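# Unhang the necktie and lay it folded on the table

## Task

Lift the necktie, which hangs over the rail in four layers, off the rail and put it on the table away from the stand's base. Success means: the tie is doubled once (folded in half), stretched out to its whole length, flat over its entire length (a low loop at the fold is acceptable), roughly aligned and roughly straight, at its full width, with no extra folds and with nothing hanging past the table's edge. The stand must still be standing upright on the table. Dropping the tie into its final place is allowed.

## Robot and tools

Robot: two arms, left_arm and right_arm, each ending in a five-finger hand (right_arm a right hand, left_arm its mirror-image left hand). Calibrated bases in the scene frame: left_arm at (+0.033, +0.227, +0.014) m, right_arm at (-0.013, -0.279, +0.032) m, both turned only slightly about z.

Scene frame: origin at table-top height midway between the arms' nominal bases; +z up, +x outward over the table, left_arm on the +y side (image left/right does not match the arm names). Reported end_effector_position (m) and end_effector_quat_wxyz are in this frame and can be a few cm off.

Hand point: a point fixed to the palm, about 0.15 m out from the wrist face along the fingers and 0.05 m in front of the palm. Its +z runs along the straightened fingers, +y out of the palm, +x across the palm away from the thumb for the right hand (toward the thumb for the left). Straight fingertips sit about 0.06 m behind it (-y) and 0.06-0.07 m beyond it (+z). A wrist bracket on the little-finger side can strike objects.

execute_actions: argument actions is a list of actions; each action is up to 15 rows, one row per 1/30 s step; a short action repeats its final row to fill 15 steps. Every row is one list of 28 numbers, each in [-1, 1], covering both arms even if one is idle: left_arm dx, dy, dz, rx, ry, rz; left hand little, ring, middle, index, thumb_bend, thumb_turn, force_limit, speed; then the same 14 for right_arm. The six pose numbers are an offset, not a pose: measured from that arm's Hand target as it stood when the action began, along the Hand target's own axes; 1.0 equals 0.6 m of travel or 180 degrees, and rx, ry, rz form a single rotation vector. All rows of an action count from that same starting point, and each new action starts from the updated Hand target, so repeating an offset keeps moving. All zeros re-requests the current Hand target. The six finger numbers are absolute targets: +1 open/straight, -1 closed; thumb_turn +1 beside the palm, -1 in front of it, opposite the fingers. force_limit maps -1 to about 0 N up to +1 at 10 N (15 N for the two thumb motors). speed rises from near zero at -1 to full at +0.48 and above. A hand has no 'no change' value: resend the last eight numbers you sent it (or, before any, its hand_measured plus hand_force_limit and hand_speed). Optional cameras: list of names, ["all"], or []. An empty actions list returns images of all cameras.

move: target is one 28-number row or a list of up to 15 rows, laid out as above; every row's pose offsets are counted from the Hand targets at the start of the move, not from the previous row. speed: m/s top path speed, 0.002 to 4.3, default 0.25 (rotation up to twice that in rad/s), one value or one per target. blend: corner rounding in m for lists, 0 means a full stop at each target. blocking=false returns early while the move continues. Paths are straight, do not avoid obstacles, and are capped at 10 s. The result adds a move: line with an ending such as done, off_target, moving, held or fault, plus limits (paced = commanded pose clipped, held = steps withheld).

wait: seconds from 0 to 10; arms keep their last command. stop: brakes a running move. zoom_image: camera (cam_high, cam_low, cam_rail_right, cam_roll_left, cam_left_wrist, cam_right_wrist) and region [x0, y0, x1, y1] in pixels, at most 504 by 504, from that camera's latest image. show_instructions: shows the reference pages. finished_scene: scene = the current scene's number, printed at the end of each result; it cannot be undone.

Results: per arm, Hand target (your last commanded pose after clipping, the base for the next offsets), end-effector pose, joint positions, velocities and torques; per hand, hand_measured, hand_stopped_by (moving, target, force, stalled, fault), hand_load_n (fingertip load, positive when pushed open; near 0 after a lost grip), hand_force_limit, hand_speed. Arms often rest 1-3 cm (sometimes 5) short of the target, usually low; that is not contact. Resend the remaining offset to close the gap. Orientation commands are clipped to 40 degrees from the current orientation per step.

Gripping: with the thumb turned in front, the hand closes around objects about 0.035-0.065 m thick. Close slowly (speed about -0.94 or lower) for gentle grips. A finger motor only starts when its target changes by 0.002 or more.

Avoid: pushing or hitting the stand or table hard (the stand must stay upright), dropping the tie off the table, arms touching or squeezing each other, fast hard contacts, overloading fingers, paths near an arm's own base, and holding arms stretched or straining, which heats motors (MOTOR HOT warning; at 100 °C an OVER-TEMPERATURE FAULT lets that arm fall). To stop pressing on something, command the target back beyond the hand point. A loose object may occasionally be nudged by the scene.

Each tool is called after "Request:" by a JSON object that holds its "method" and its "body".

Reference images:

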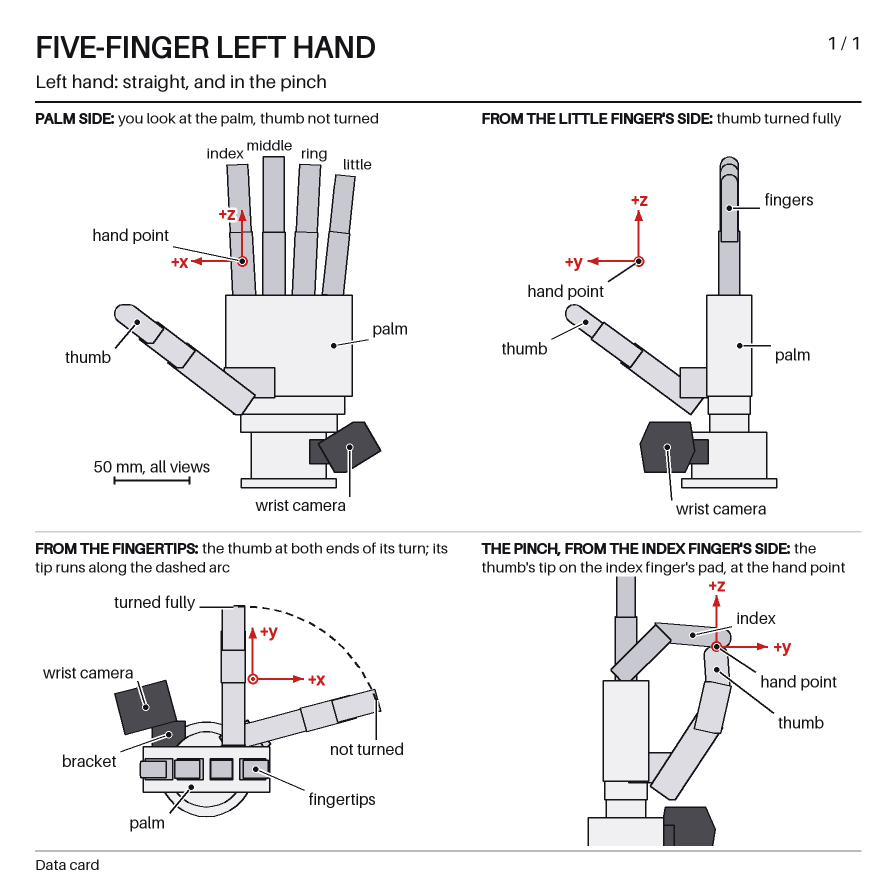

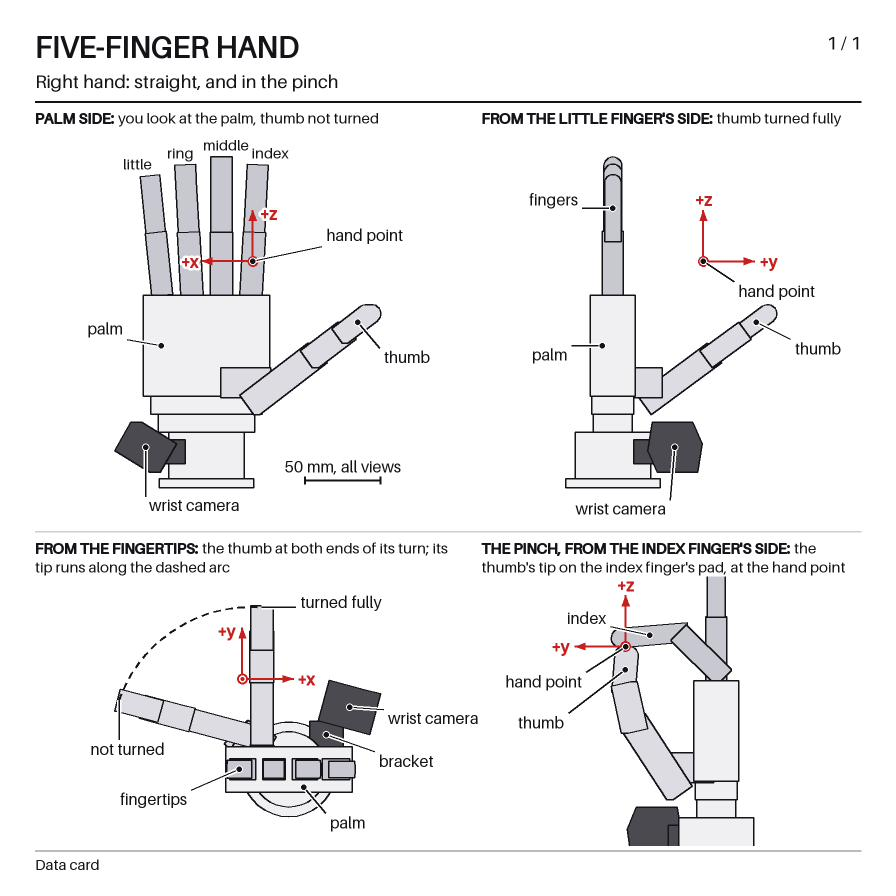

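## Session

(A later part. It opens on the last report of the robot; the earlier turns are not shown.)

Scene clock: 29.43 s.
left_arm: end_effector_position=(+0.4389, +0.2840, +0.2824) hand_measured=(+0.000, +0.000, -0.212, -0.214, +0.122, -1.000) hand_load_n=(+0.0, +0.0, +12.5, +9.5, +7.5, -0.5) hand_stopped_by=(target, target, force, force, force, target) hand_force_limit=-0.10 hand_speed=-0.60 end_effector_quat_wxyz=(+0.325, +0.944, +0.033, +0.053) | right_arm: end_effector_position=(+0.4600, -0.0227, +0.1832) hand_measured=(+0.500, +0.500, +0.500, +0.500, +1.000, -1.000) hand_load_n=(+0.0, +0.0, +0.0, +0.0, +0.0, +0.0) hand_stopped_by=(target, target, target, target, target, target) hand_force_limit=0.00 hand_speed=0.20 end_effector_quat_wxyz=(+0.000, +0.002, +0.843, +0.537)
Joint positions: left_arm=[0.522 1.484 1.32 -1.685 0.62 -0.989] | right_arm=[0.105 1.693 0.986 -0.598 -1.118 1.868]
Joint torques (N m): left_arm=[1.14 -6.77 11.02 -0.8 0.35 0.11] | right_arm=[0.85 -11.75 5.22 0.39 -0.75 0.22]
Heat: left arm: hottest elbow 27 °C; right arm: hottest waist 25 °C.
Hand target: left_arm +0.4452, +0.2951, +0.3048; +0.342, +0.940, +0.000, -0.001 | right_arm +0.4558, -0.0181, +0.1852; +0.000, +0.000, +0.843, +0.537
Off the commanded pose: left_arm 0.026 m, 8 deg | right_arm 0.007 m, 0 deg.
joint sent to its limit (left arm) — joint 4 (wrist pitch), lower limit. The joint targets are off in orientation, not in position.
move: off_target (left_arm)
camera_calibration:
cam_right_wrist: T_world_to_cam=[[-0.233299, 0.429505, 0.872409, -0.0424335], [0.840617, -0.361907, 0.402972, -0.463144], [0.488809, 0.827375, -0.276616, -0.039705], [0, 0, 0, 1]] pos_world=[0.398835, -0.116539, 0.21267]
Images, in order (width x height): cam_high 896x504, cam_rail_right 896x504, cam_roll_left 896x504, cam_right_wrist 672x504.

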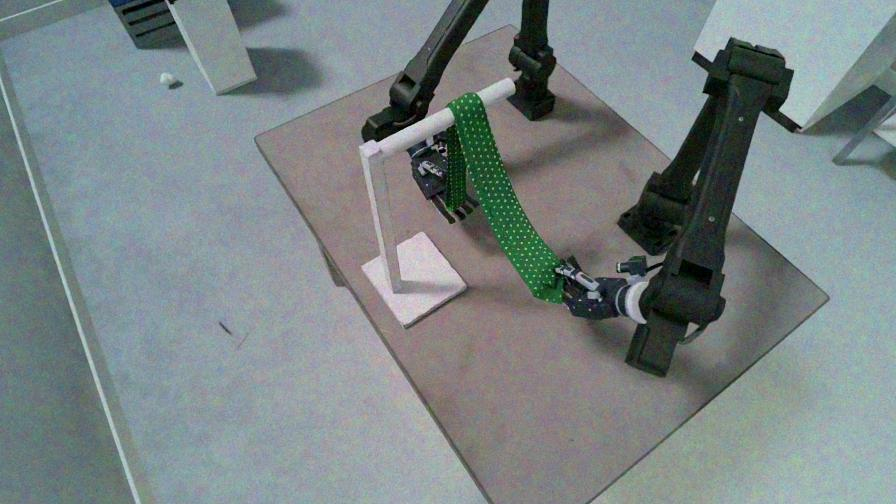

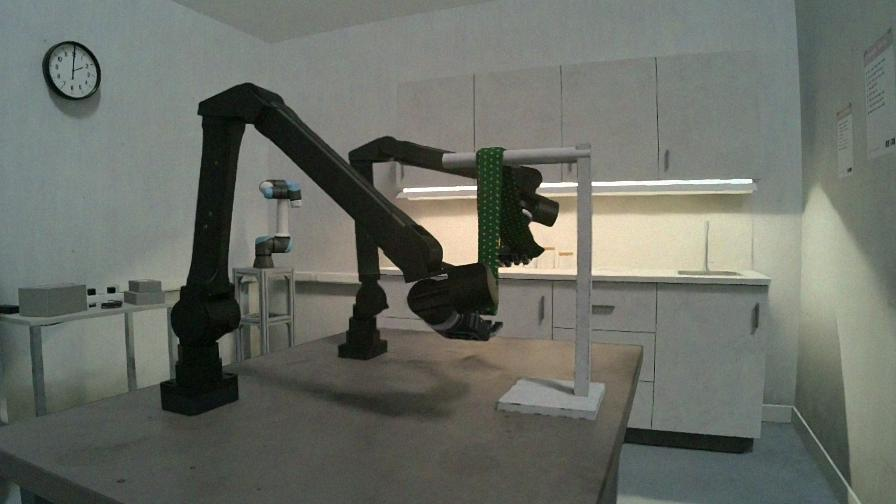

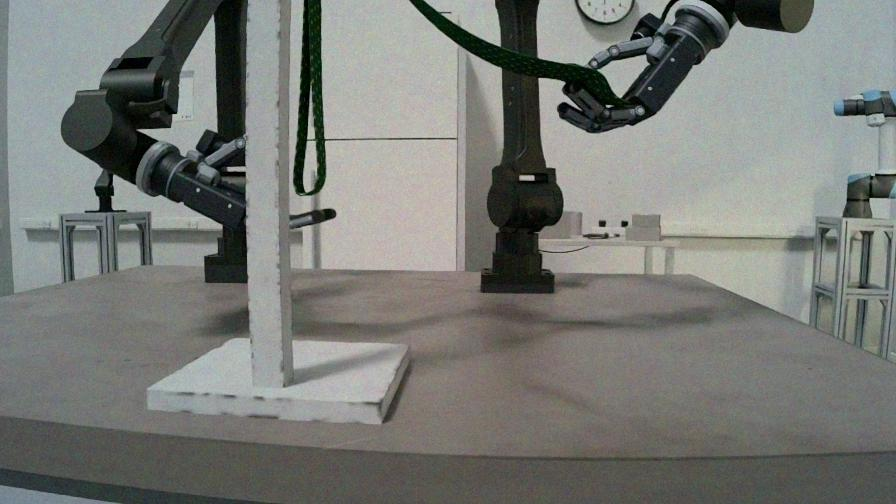

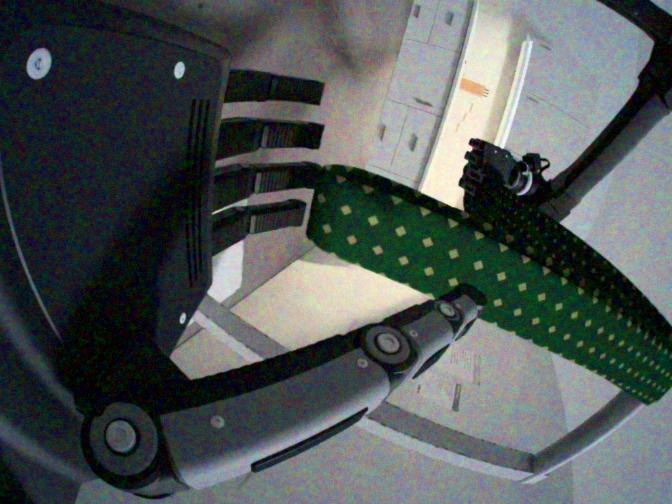

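Request:
{"method": "move", "body": {"target": [[0,0,0,0,0,0,0,0,-0.25,-0.25,-0.6,-1,-0.1,-0.6,0,0.0183,0.0117,0,0,0,0.5,0.5,0.5,0.5,1,-1,0,0.2],[0,0,0,0,0,0,0,0,-0.25,-0.25,-0.6,-1,-0.1,-0.6,0,0.0183,0.0117,0,0,0,0.25,0.25,0.25,0.25,1,-1,0,-0.2]], "speed": 0.1, "cameras": ["cam_rail_right","cam_roll_left","cam_right_wrist"]}}

Request:
{"method": "zoom_image", "body": {"camera": "cam_roll_left", "region": [220, 100, 370, 280]}}

Request:
{"method": "zoom_image", "body": {"camera": "cam_right_wrist", "region": [200, 60, 500, 360]}}

Scene clock: 32.23 s.
left_arm: end_effector_position=(+0.4389, +0.2840, +0.2824) hand_measured=(+0.000, +0.000, -0.212, -0.214, +0.122, -1.000) hand_load_n=(+0.0, +0.0, +12.0, +9.5, +7.5, -0.5) hand_stopped_by=(target, target, force, force, force, target) hand_force_limit=-0.10 hand_speed=-0.60 end_effector_quat_wxyz=(+0.325, +0.944, +0.033, +0.053) | right_arm: end_effector_position=(+0.4605, -0.0121, +0.1906) hand_measured=(+0.250, +0.250, +0.250, +0.250, +1.000, -1.000) hand_load_n=(+0.0, +0.0, +0.0, +0.0, +0.0, +0.0) hand_stopped_by=(target, target, target, target, target, target) hand_force_limit=0.00 hand_speed=-0.20 end_effector_quat_wxyz=(+0.001, +0.003, +0.843, +0.537)
Joint positions: left_arm=[0.522 1.484 1.32 -1.685 0.62 -0.989] | right_arm=[0.128 1.677 0.986 -0.564 -1.11 1.922]
Joint torques (N m): left_arm=[1.38 -6.42 10.96 -0.9 0.37 0.13] | right_arm=[0.44 -11.4 5.37 0.5 -0.7 0.15]
Heat: left arm: hottest elbow 28 °C; right arm: hottest waist 25 °C.
Hand target: left_arm +0.4452, +0.2951, +0.3048; +0.342, +0.940, +0.000, -0.001 | right_arm +0.4559, -0.0070, +0.1923; +0.000, +0.000, +0.843, +0.537
Off the commanded pose: left_arm 0.026 m, 8 deg | right_arm 0.007 m, 0 deg.
joint sent to its limit (left arm) — joint 4 (wrist pitch), lower limit. The joint targets are off in orientation, not in position.
move: off_target (left_arm)
camera_calibration:
cam_right_wrist: T_world_to_cam=[[-0.233318, 0.430464, 0.871931, -0.0532034], [0.839752, -0.362911, 0.403873, -0.462459], [0.490286, 0.826436, -0.276809, -0.0473056], [0, 0, 0, 1]] pos_world=[0.399131, -0.105834, 0.22007]
Images, in order (width x height): cam_rail_right 896x504, cam_roll_left 896x504, cam_right_wrist 672x504.

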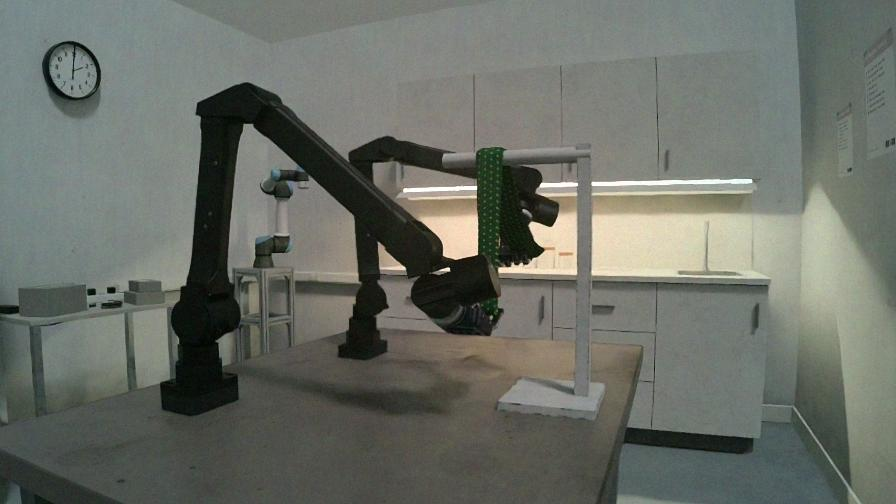

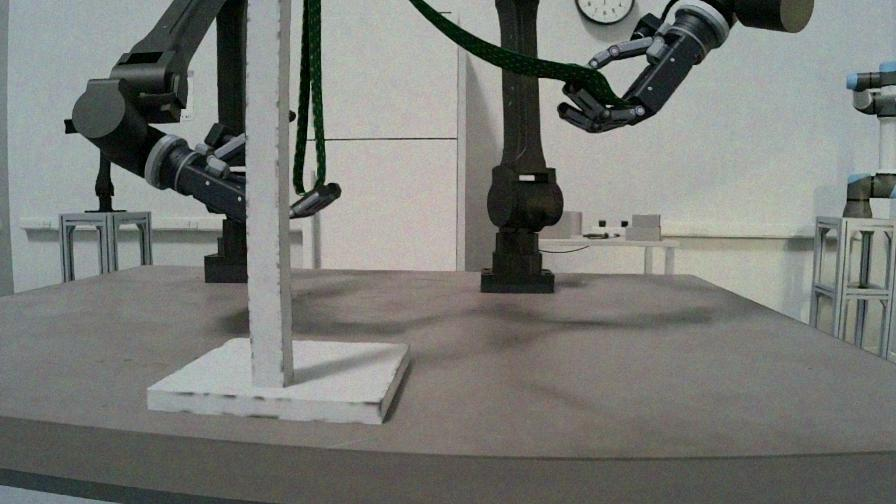

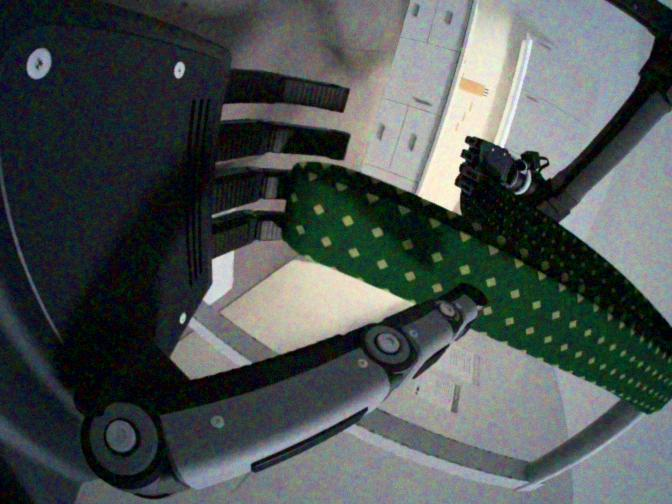

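Scaled by 2.800 from the camera's 896x504 image, which has a finer 1280x720 frame.

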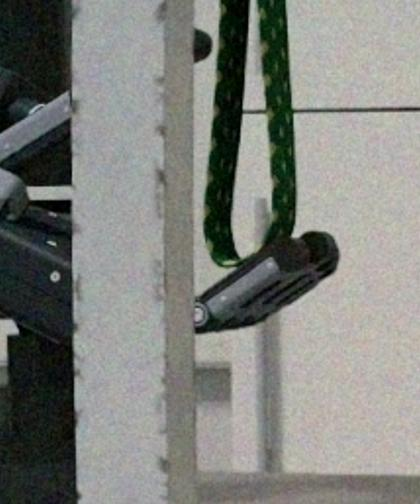

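Scaled by 1.680 from the camera's 672x504 image, which has a finer 960x720 frame.

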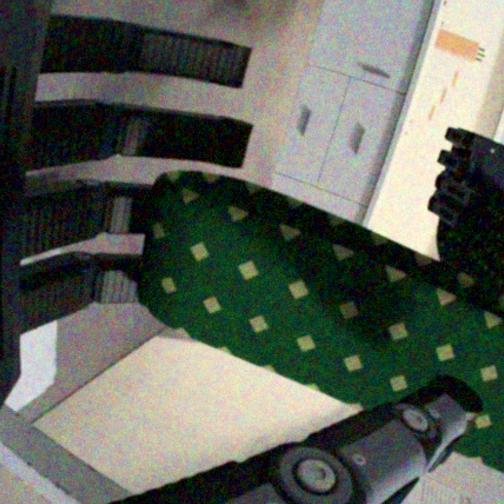

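Request:
{"method": "move", "body": {"target": [[0,0,0,0,0,0,0,0,-0.25,-0.25,-0.6,-1,-0.1,-0.6,0,0.0056,0.0121,0,0,0,0.25,0.25,0.25,0.25,1,-1,0,0.2],[0,0,0,0,0,0,0,0,-0.25,-0.25,-0.6,-1,-0.1,-0.6,0,0.0056,0.0121,0,0,0,0,0,0,0,1,-1,0,-0.2]], "speed": 0.1, "cameras": ["cam_rail_right","cam_roll_left","cam_right_wrist"]}}

Request:
{"method": "zoom_image", "body": {"camera": "cam_roll_left", "region": [220, 100, 370, 280]}}

Request:
{"method": "zoom_image", "body": {"camera": "cam_right_wrist", "region": [200, 60, 500, 360]}}

Scene clock: 34.97 s.
left_arm: end_effector_position=(+0.4389, +0.2840, +0.2824) hand_measured=(+0.000, +0.000, -0.212, -0.214, +0.122, -1.000) hand_load_n=(+0.0, +0.0, +12.5, +9.5, +7.5, -0.5) hand_stopped_by=(target, target, force, force, force, target) hand_force_limit=-0.10 hand_speed=-0.60 end_effector_quat_wxyz=(+0.325, +0.944, +0.033, +0.053) | right_arm: end_effector_position=(+0.4619, -0.0041, +0.1915) hand_measured=(+0.000, +0.000, +0.000, +0.000, +1.000, -1.000) hand_load_n=(+0.0, +0.0, +0.0, +0.0, +0.0, +0.0) hand_stopped_by=(target, target, target, target, target, target) hand_force_limit=0.00 hand_speed=-0.20 end_effector_quat_wxyz=(+0.002, +0.003, +0.844, +0.537)
Joint positions: left_arm=[0.522 1.484 1.32 -1.685 0.62 -0.989] | right_arm=[0.146 1.677 0.986 -0.529 -1.104 1.96]
Joint torques (N m): left_arm=[1.03 -6.71 10.96 -0.8 0.36 0.13] | right_arm=[1.2 -11.28 5.09 0.62 -0.79 0.15]
Heat: left arm: hottest elbow 29 °C; right arm: hottest waist 25 °C.
Hand target: left_arm +0.4452, +0.2951, +0.3048; +0.342, +0.940, +0.000, -0.001 | right_arm +0.4558, +0.0011, +0.1922; +0.000, +0.000, +0.843, +0.537
Off the commanded pose: left_arm 0.026 m, 8 deg | right_arm 0.008 m, 0 deg.
joint sent to its limit (left arm) — joint 4 (wrist pitch), lower limit. The joint targets are off in orientation, not in position.
move: off_target (left_arm)
camera_calibration:
cam_right_wrist: T_world_to_cam=[[-0.234478, 0.430675, 0.871515, -0.0564185], [0.838827, -0.363463, 0.405295, -0.461], [0.491314, 0.826083, -0.276038, -0.0548687], [0, 0, 0, 1]] pos_world=[0.400428, -0.097932, 0.220865]
Images, in order (width x height): cam_rail_right 896x504, cam_roll_left 896x504, cam_right_wrist 672x504.

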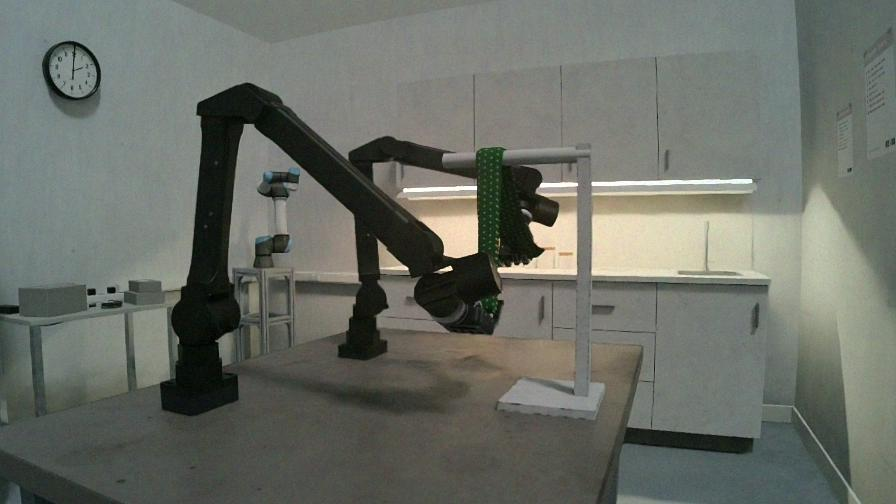

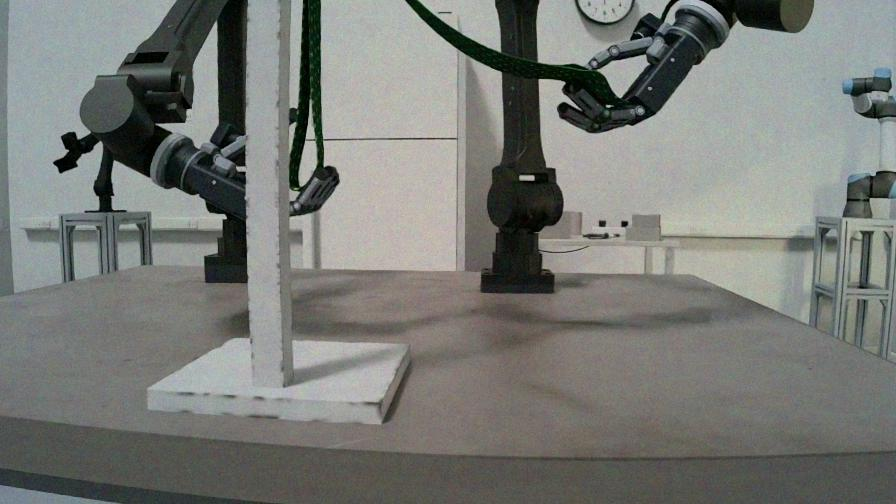

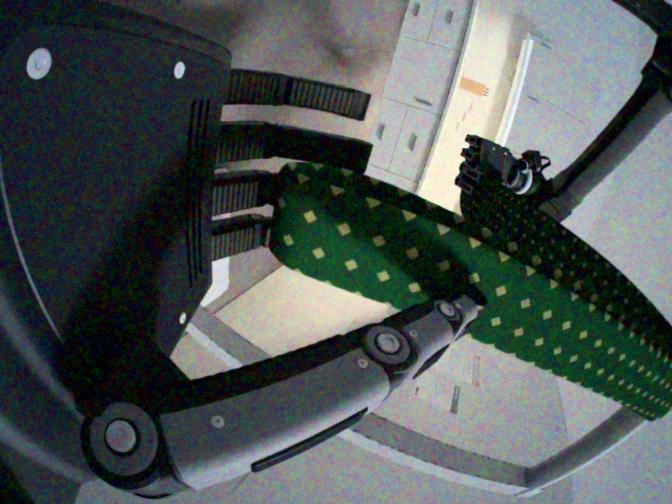

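Scaled by 2.800 from the camera's 896x504 image, which has a finer 1280x720 frame.

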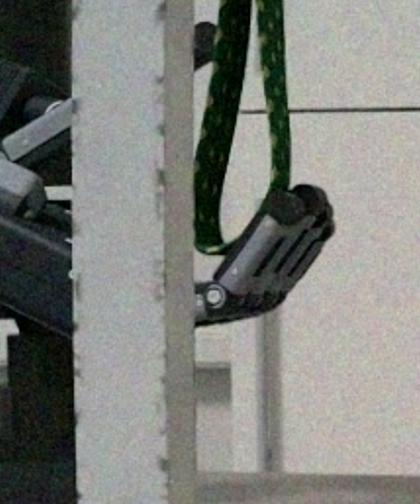

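Scaled by 1.680 from the camera's 672x504 image, which has a finer 960x720 frame.

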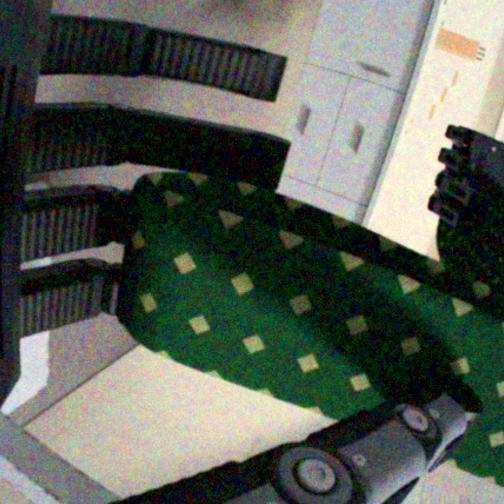

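Request:
{"method": "move", "body": {"target": [0,0,0,0,0,0,0,0,-0.25,-0.25,-0.6,-1,-0.1,-0.6,0,0,0,0,0,0,0,0,-0.15,-0.15,0.2,-1,0,-0.2], "speed": 0.1, "cameras": ["cam_rail_right","cam_roll_left","cam_right_wrist"]}}

Request:
{"method": "zoom_image", "body": {"camera": "cam_roll_left", "region": [220, 100, 370, 280]}}

Request:
{"method": "zoom_image", "body": {"camera": "cam_right_wrist", "region": [200, 60, 500, 360]}}

Scene clock: 36.23 s.
left_arm: end_effector_position=(+0.4389, +0.2840, +0.2824) hand_measured=(+0.000, +0.000, -0.212, -0.214, +0.122, -1.000) hand_load_n=(+0.0, +0.0, +12.5, +9.0, +7.0, -0.5) hand_stopped_by=(target, target, force, force, force, target) hand_force_limit=-0.10 hand_speed=-0.60 end_effector_quat_wxyz=(+0.325, +0.944, +0.033, +0.053) | right_arm: end_effector_position=(+0.4619, -0.0041, +0.1915) hand_measured=(+0.000, +0.000, -0.150, -0.150, +0.200, -1.000) hand_load_n=(+0.0, +0.0, +0.0, +0.0, +0.0, +0.0) hand_stopped_by=(target, target, target, target, target, target) hand_force_limit=0.00 hand_speed=-0.20 end_effector_quat_wxyz=(+0.002, +0.003, +0.844, +0.537)
Joint positions: left_arm=[0.522 1.484 1.32 -1.685 0.62 -0.989] | right_arm=[0.146 1.677 0.986 -0.529 -1.104 1.96]
Joint torques (N m): left_arm=[1.03 -6.77 10.92 -0.85 0.37 0.12] | right_arm=[1.03 -11.81 5.26 0.81 -0.74 0.15]
Heat: left arm: hottest elbow 30 °C; right arm: hottest waist 25 °C.
Hand target: left_arm +0.4452, +0.2951, +0.3048; +0.342, +0.940, +0.000, -0.001 | right_arm +0.4558, +0.0011, +0.1922; +0.000, +0.000, +0.843, +0.537
Off the commanded pose: left_arm 0.026 m, 8 deg | right_arm 0.008 m, 0 deg.
joint sent to its limit (left arm) — joint 4 (wrist pitch), lower limit. The joint targets are off in orientation, not in position.
move: off_target (left_arm)
camera_calibration:
cam_right_wrist: T_world_to_cam=[[-0.234096, 0.430733, 0.87159, -0.0566267], [0.838925, -0.363569, 0.404996, -0.460948], [0.491328, 0.826007, -0.276243, -0.0549194], [0, 0, 0, 1]] pos_world=[0.400428, -0.0978316, 0.220866]
Images, in order (width x height): cam_rail_right 896x504, cam_roll_left 896x504, cam_right_wrist 672x504.

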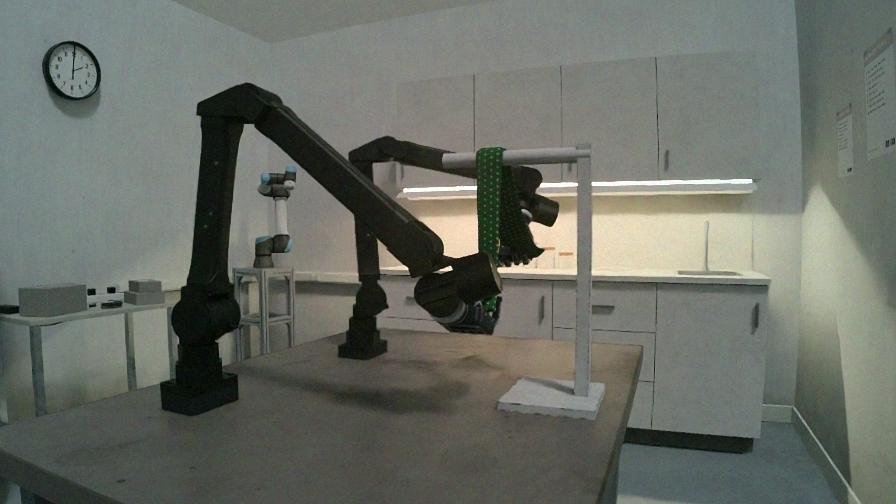

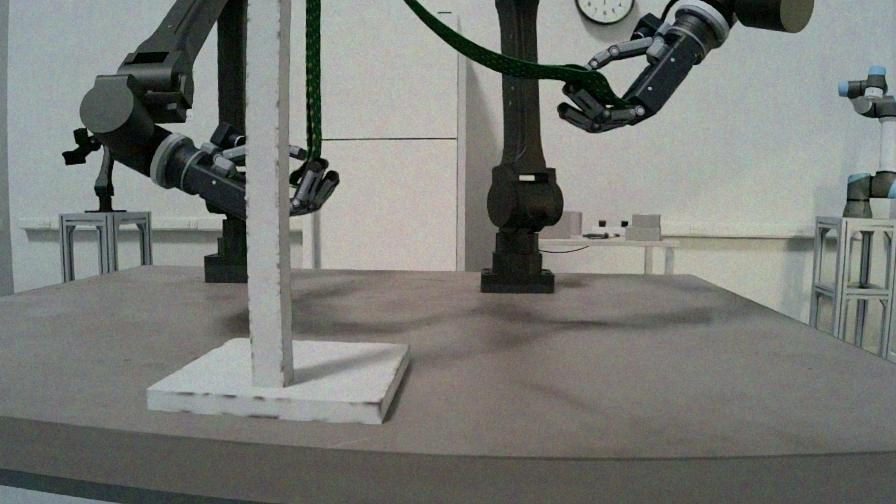

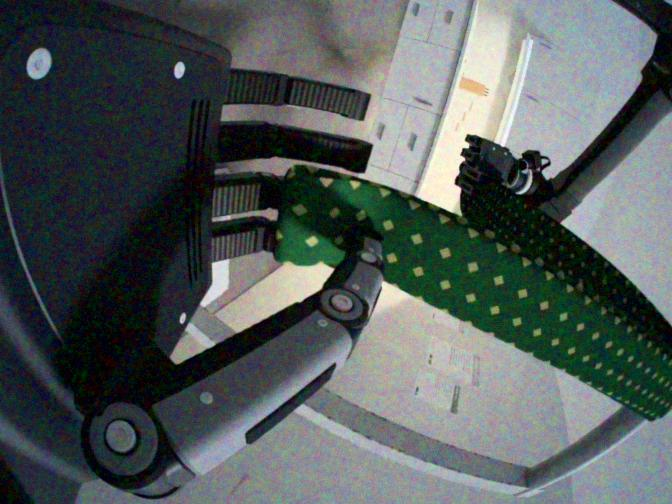

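Scaled by 2.800 from the camera's 896x504 image, which has a finer 1280x720 frame.

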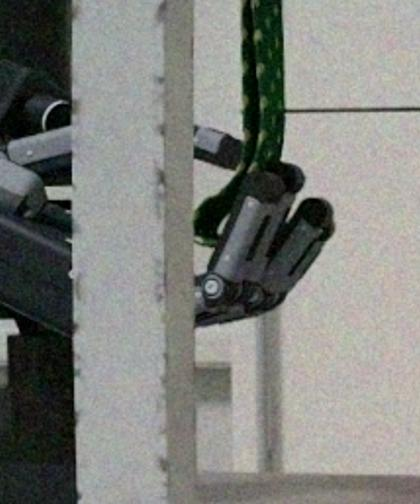

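Scaled by 1.680 from the camera's 672x504 image, which has a finer 960x720 frame.

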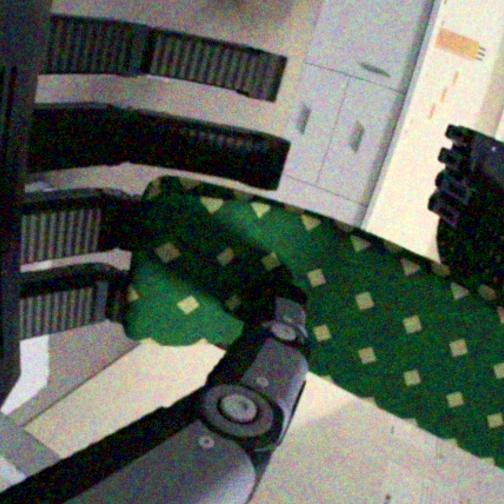

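Request:
{"method": "move", "body": {"target": [0,0,0,0,0,0,0,0,-0.25,-0.25,-0.6,-1,-0.1,-0.6,0,0,0,0,0,0,0,0,-0.35,-0.35,-0.6,-1,-0.1,-0.6], "speed": 0.1, "cameras": ["cam_roll_left","cam_right_wrist"]}}

Request:
{"method": "zoom_image", "body": {"camera": "cam_roll_left", "region": [220, 100, 370, 280]}}

Request:
{"method": "zoom_image", "body": {"camera": "cam_right_wrist", "region": [200, 60, 500, 360]}}

Scene clock: 36.97 s.
left_arm: end_effector_position=(+0.4389, +0.2840, +0.2824) hand_measured=(+0.000, +0.000, -0.212, -0.214, +0.122, -1.000) hand_load_n=(+0.0, +0.0, +12.5, +9.5, +7.5, -0.5) hand_stopped_by=(target, target, force, force, force, target) hand_force_limit=-0.10 hand_speed=-0.60 end_effector_quat_wxyz=(+0.325, +0.944, +0.033, +0.053) | right_arm: end_effector_position=(+0.4619, -0.0041, +0.1915) hand_measured=(+0.000, +0.000, -0.214, -0.250, +0.170, -1.000) hand_load_n=(+0.0, +0.0, +10.5, +8.5, +12.5, -1.5) hand_stopped_by=(target, target, force, force, force, target) hand_force_limit=-0.10 hand_speed=-0.60 end_effector_quat_wxyz=(+0.002, +0.003, +0.844, +0.537)
Joint positions: left_arm=[0.522 1.484 1.32 -1.685 0.62 -0.989] | right_arm=[0.146 1.677 0.986 -0.529 -1.104 1.96]
Joint torques (N m): left_arm=[1.03 -6.59 11 -0.81 0.38 0.13] | right_arm=[1.14 -11.52 5.09 0.68 -0.78 0.11]
Heat: left arm: hottest elbow 30 °C; right arm: hottest waist 25 °C.
Hand target: left_arm +0.4452, +0.2951, +0.3048; +0.342, +0.940, +0.000, -0.001 | right_arm +0.4558, +0.0011, +0.1922; +0.000, +0.000, +0.843, +0.537
Off the commanded pose: left_arm 0.026 m, 8 deg | right_arm 0.008 m, 0 deg.
joint sent to its limit (left arm) — joint 4 (wrist pitch), lower limit. The joint targets are off in orientation, not in position.
move: off_target (left_arm)
camera_calibration:
cam_right_wrist: T_world_to_cam=[[-0.234096, 0.430733, 0.87159, -0.0566267], [0.838925, -0.363569, 0.404996, -0.460948], [0.491328, 0.826007, -0.276243, -0.0549194], [0, 0, 0, 1]] pos_world=[0.400428, -0.0978316, 0.220866]
Images, in order (width x height): cam_roll_left 896x504, cam_right_wrist 672x504.

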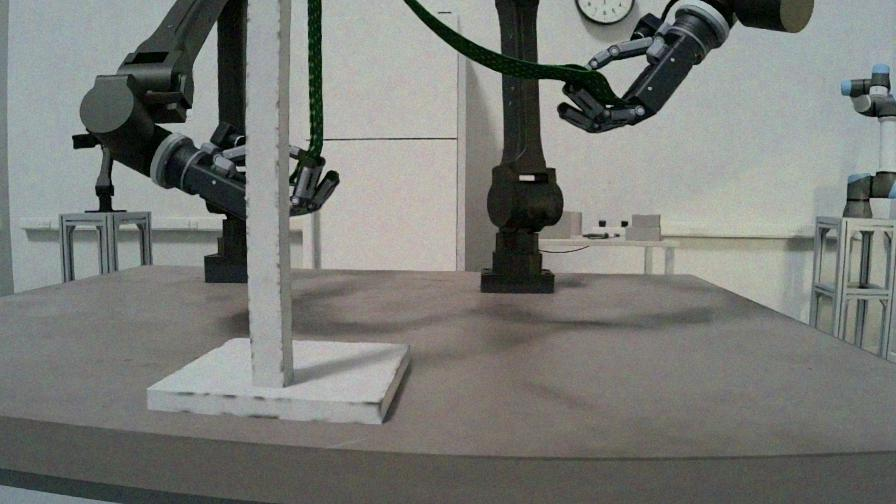

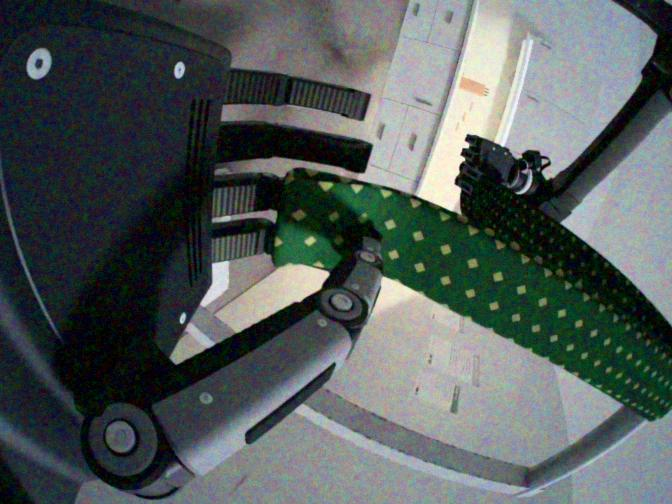

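Scaled by 2.800 from the camera's 896x504 image, which has a finer 1280x720 frame.

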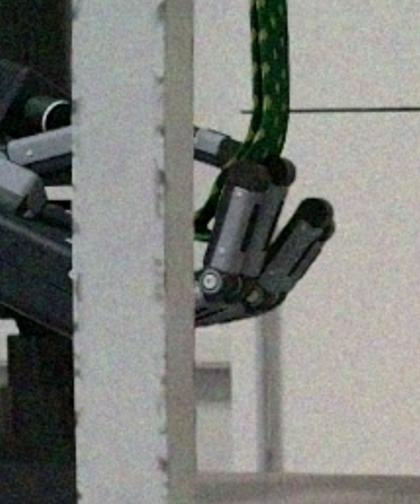

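Scaled by 1.680 from the camera's 672x504 image, which has a finer 960x720 frame.

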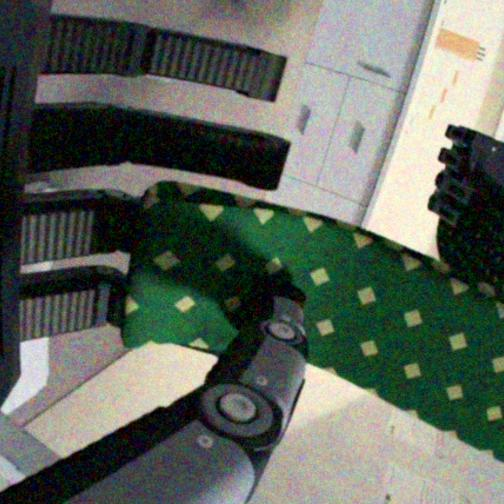

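Request:
{"method": "move", "body": {"target": [-0.0083,0.1012,-0.1544,0.111,0,0,0,0,-0.25,-0.25,-0.6,-1,-0.1,-0.6,0.0267,0.1513,-0.5543,0.25,0,0,0,0,-0.35,-0.35,-0.6,-1,-0.1,-0.6], "speed": 0.12, "cameras": ["cam_high","cam_low","cam_rail_right","cam_roll_left"]}}

Scene clock: 41.23 s.
left_arm: end_effector_position=(+0.4366, +0.3123, +0.3857) hand_measured=(+0.000, +0.000, -0.212, -0.214, +0.122, -1.000) hand_load_n=(+0.0, +0.0, +12.5, +9.5, +7.5, -0.5) hand_stopped_by=(target, target, force, force, force, target) hand_force_limit=-0.10 hand_speed=-0.60 end_effector_quat_wxyz=(+0.140, +0.980, +0.037, +0.136) | right_arm: end_effector_position=(+0.4351, -0.2545, +0.3914) hand_measured=(+0.000, +0.000, -0.214, -0.250, +0.170, -1.000) hand_load_n=(+0.0, +0.0, +10.5, +8.5, +12.0, -1.5) hand_stopped_by=(target, target, force, force, force, target) hand_force_limit=-0.10 hand_speed=-0.60 end_effector_quat_wxyz=(+0.074, +0.025, +0.981, +0.178)
Joint positions: left_arm=[0.501 1.311 1.536 -1.686 0.378 -1.125] | right_arm=[-0.263 1.384 1.575 -1.69 -0.381 1.391]
Joint torques (N m): left_arm=[-0.91 -5.48 11.82 -0.1 0.2 -0.07] | right_arm=[-1.08 -8.59 11.85 -0.54 -0.23 -0.04]
Heat: left arm: hottest elbow 31 °C; right arm: hottest waist 25 °C.
Hand target: left_arm +0.4404, +0.3083, +0.4149; +0.174, +0.985, +0.000, -0.001 | right_arm +0.4397, -0.2622, +0.4150; +0.000, +0.000, +0.985, +0.174
Off the commanded pose: left_arm 0.030 m, 17 deg | right_arm 0.025 m, 9 deg.
joint sent to its limit (left arm) — joint 4 (wrist pitch), lower limit. The joint targets are off in orientation, not in position.
joint sent to its limit (right arm) — joint 4 (wrist pitch), lower limit. The joint targets are off in orientation, not in position.
move: off_target (left_arm, right_arm)
Images, in order (width x height): cam_high 896x504, cam_low 896x504, cam_rail_right 896x504, cam_roll_left 896x504.

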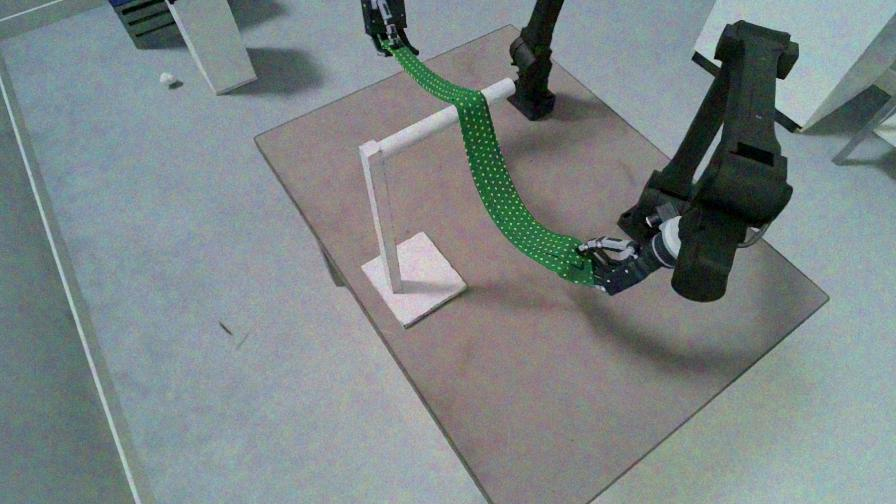

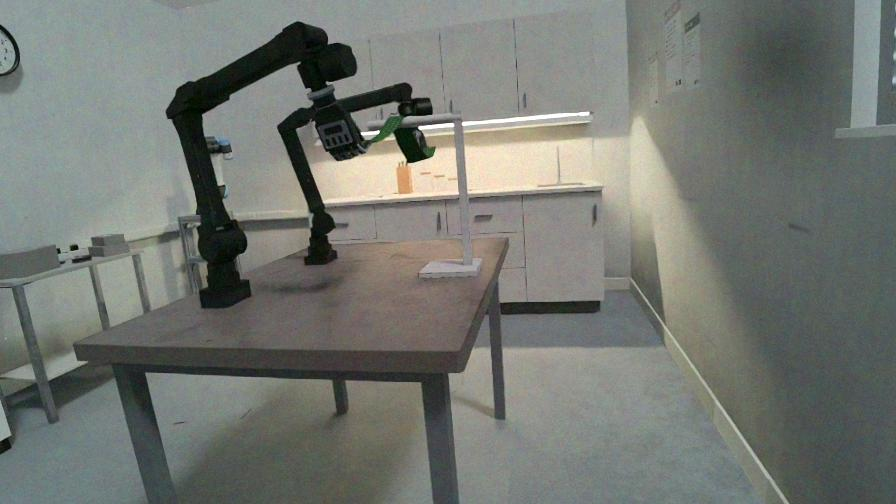

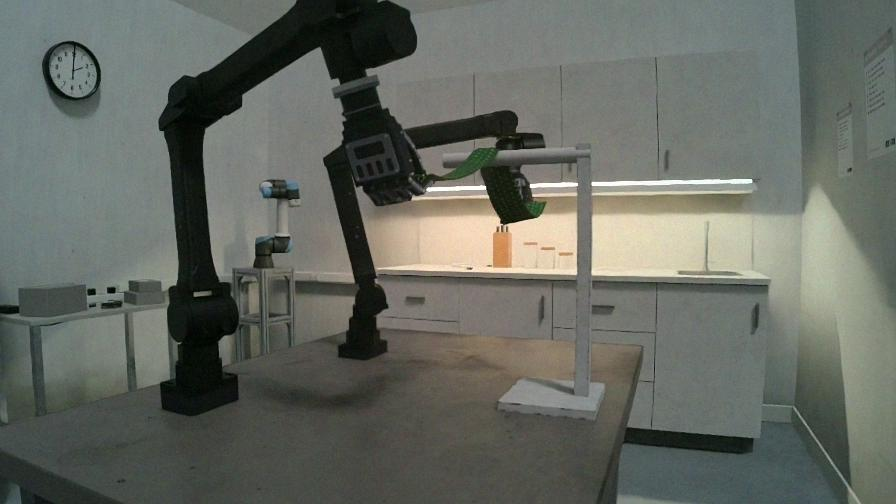

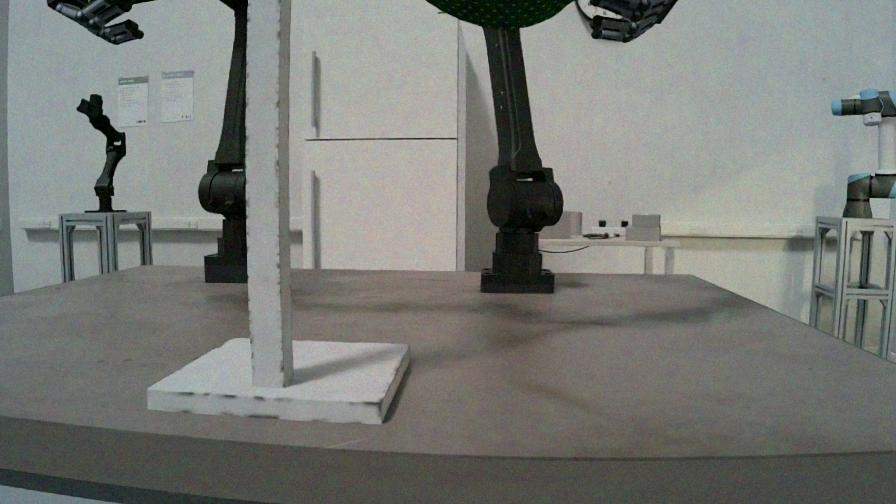

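Request:
{"method": "move", "body": {"target": [-0.2592,-0.0088,0.0145,0,0,0,0,0,-0.25,-0.25,-0.6,-1,-0.1,-0.6,0.2578,-0.015,0.0122,0,0,0,0,0,-0.35,-0.35,-0.6,-1,-0.1,-0.6], "speed": 0.1, "cameras": ["cam_high","cam_low","cam_rail_right","cam_roll_left"]}}

Scene clock: 44.57 s.
left_arm: end_effector_position=(+0.2892, +0.3089, +0.4020) hand_measured=(+0.000, +0.000, -0.212, -0.214, +0.122, -1.000) hand_load_n=(+0.0, +0.0, +12.5, +9.5, +7.5, -0.5) hand_stopped_by=(target, target, force, force, force, target) hand_force_limit=-0.10 hand_speed=-0.60 end_effector_quat_wxyz=(+0.021, +0.976, +0.024, +0.215) | right_arm: end_effector_position=(+0.2897, -0.2647, +0.4093) hand_measured=(+0.000, +0.000, -0.214, -0.250, +0.170, -1.000) hand_load_n=(+0.0, +0.0, +10.5, +9.0, +12.0, -1.5) hand_stopped_by=(target, target, force, force, force, target) hand_force_limit=-0.10 hand_speed=-0.60 end_effector_quat_wxyz=(+0.162, +0.020, +0.977, +0.136)
Joint positions: left_arm=[0.755 0.883 1.294 -1.69 0.327 -0.872] | right_arm=[-0.425 0.942 1.272 -1.692 -0.373 1.245]
Joint torques (N m): left_arm=[1.61 0.26 7.91 0.4 0.14 0.08] | right_arm=[-1.14 -2.2 6.43 -0.17 -0.27 -0.02]
Heat: left arm: hottest elbow 31 °C; right arm: hottest waist 25 °C.
Hand target: left_arm +0.2848, +0.3103, +0.4051; +0.174, +0.985, +0.000, -0.001 | right_arm +0.2850, -0.2680, +0.4052; +0.000, +0.000, +0.985, +0.174
Off the commanded pose: left_arm 0.005 m, 30 deg | right_arm 0.007 m, 19 deg.
joint sent to its limit (left arm) — joint 4 (wrist pitch), lower limit. The joint targets are off in orientation, not in position.
joint sent to its limit (right arm) — joint 4 (wrist pitch), lower limit. The joint targets are off in orientation, not in position.
move: off_target (left_arm, right_arm)
Images, in order (width x height): cam_high 896x504, cam_low 896x504, cam_rail_right 896x504, cam_roll_left 896x504.

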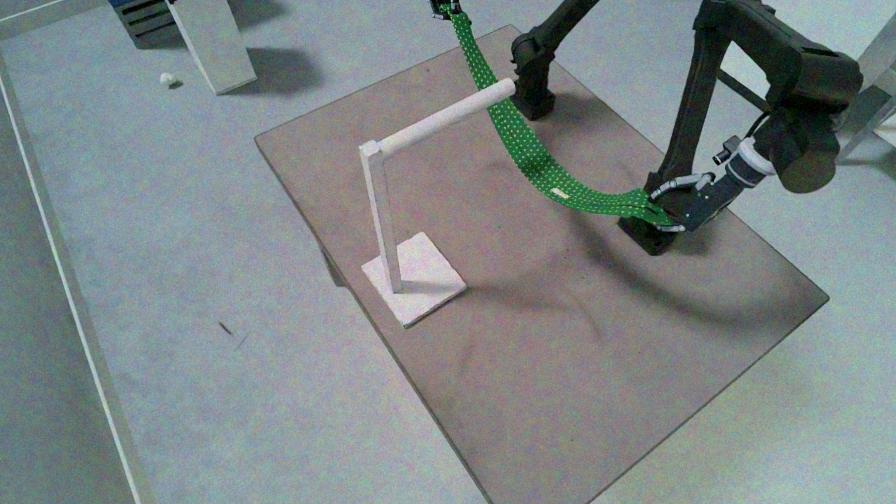

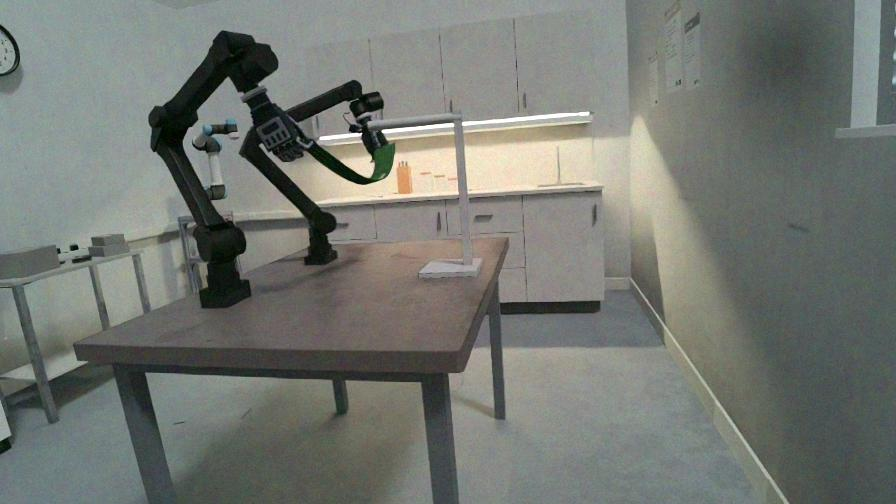

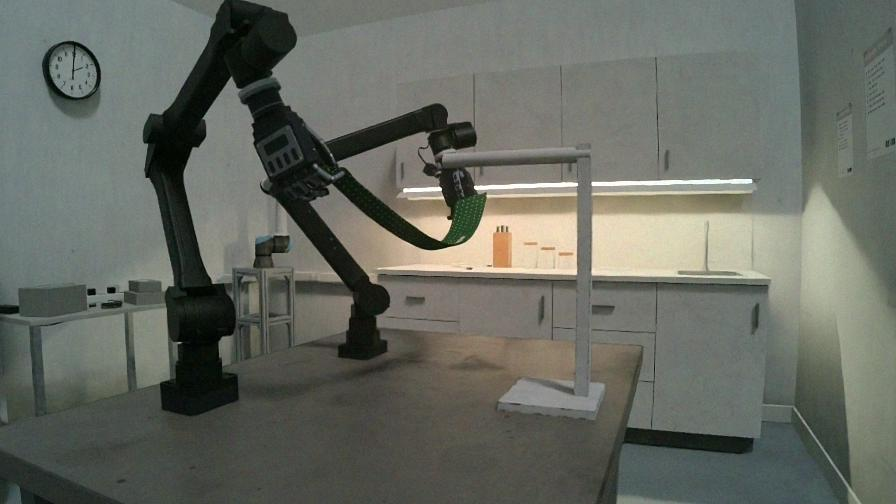

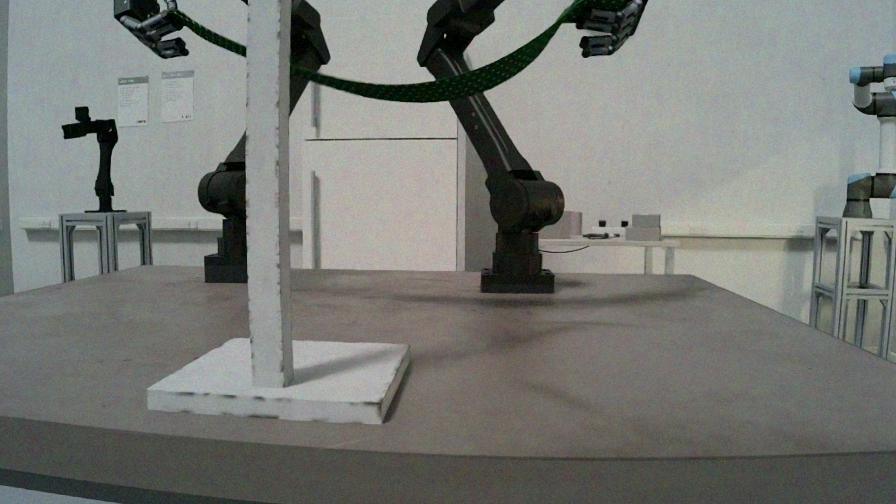

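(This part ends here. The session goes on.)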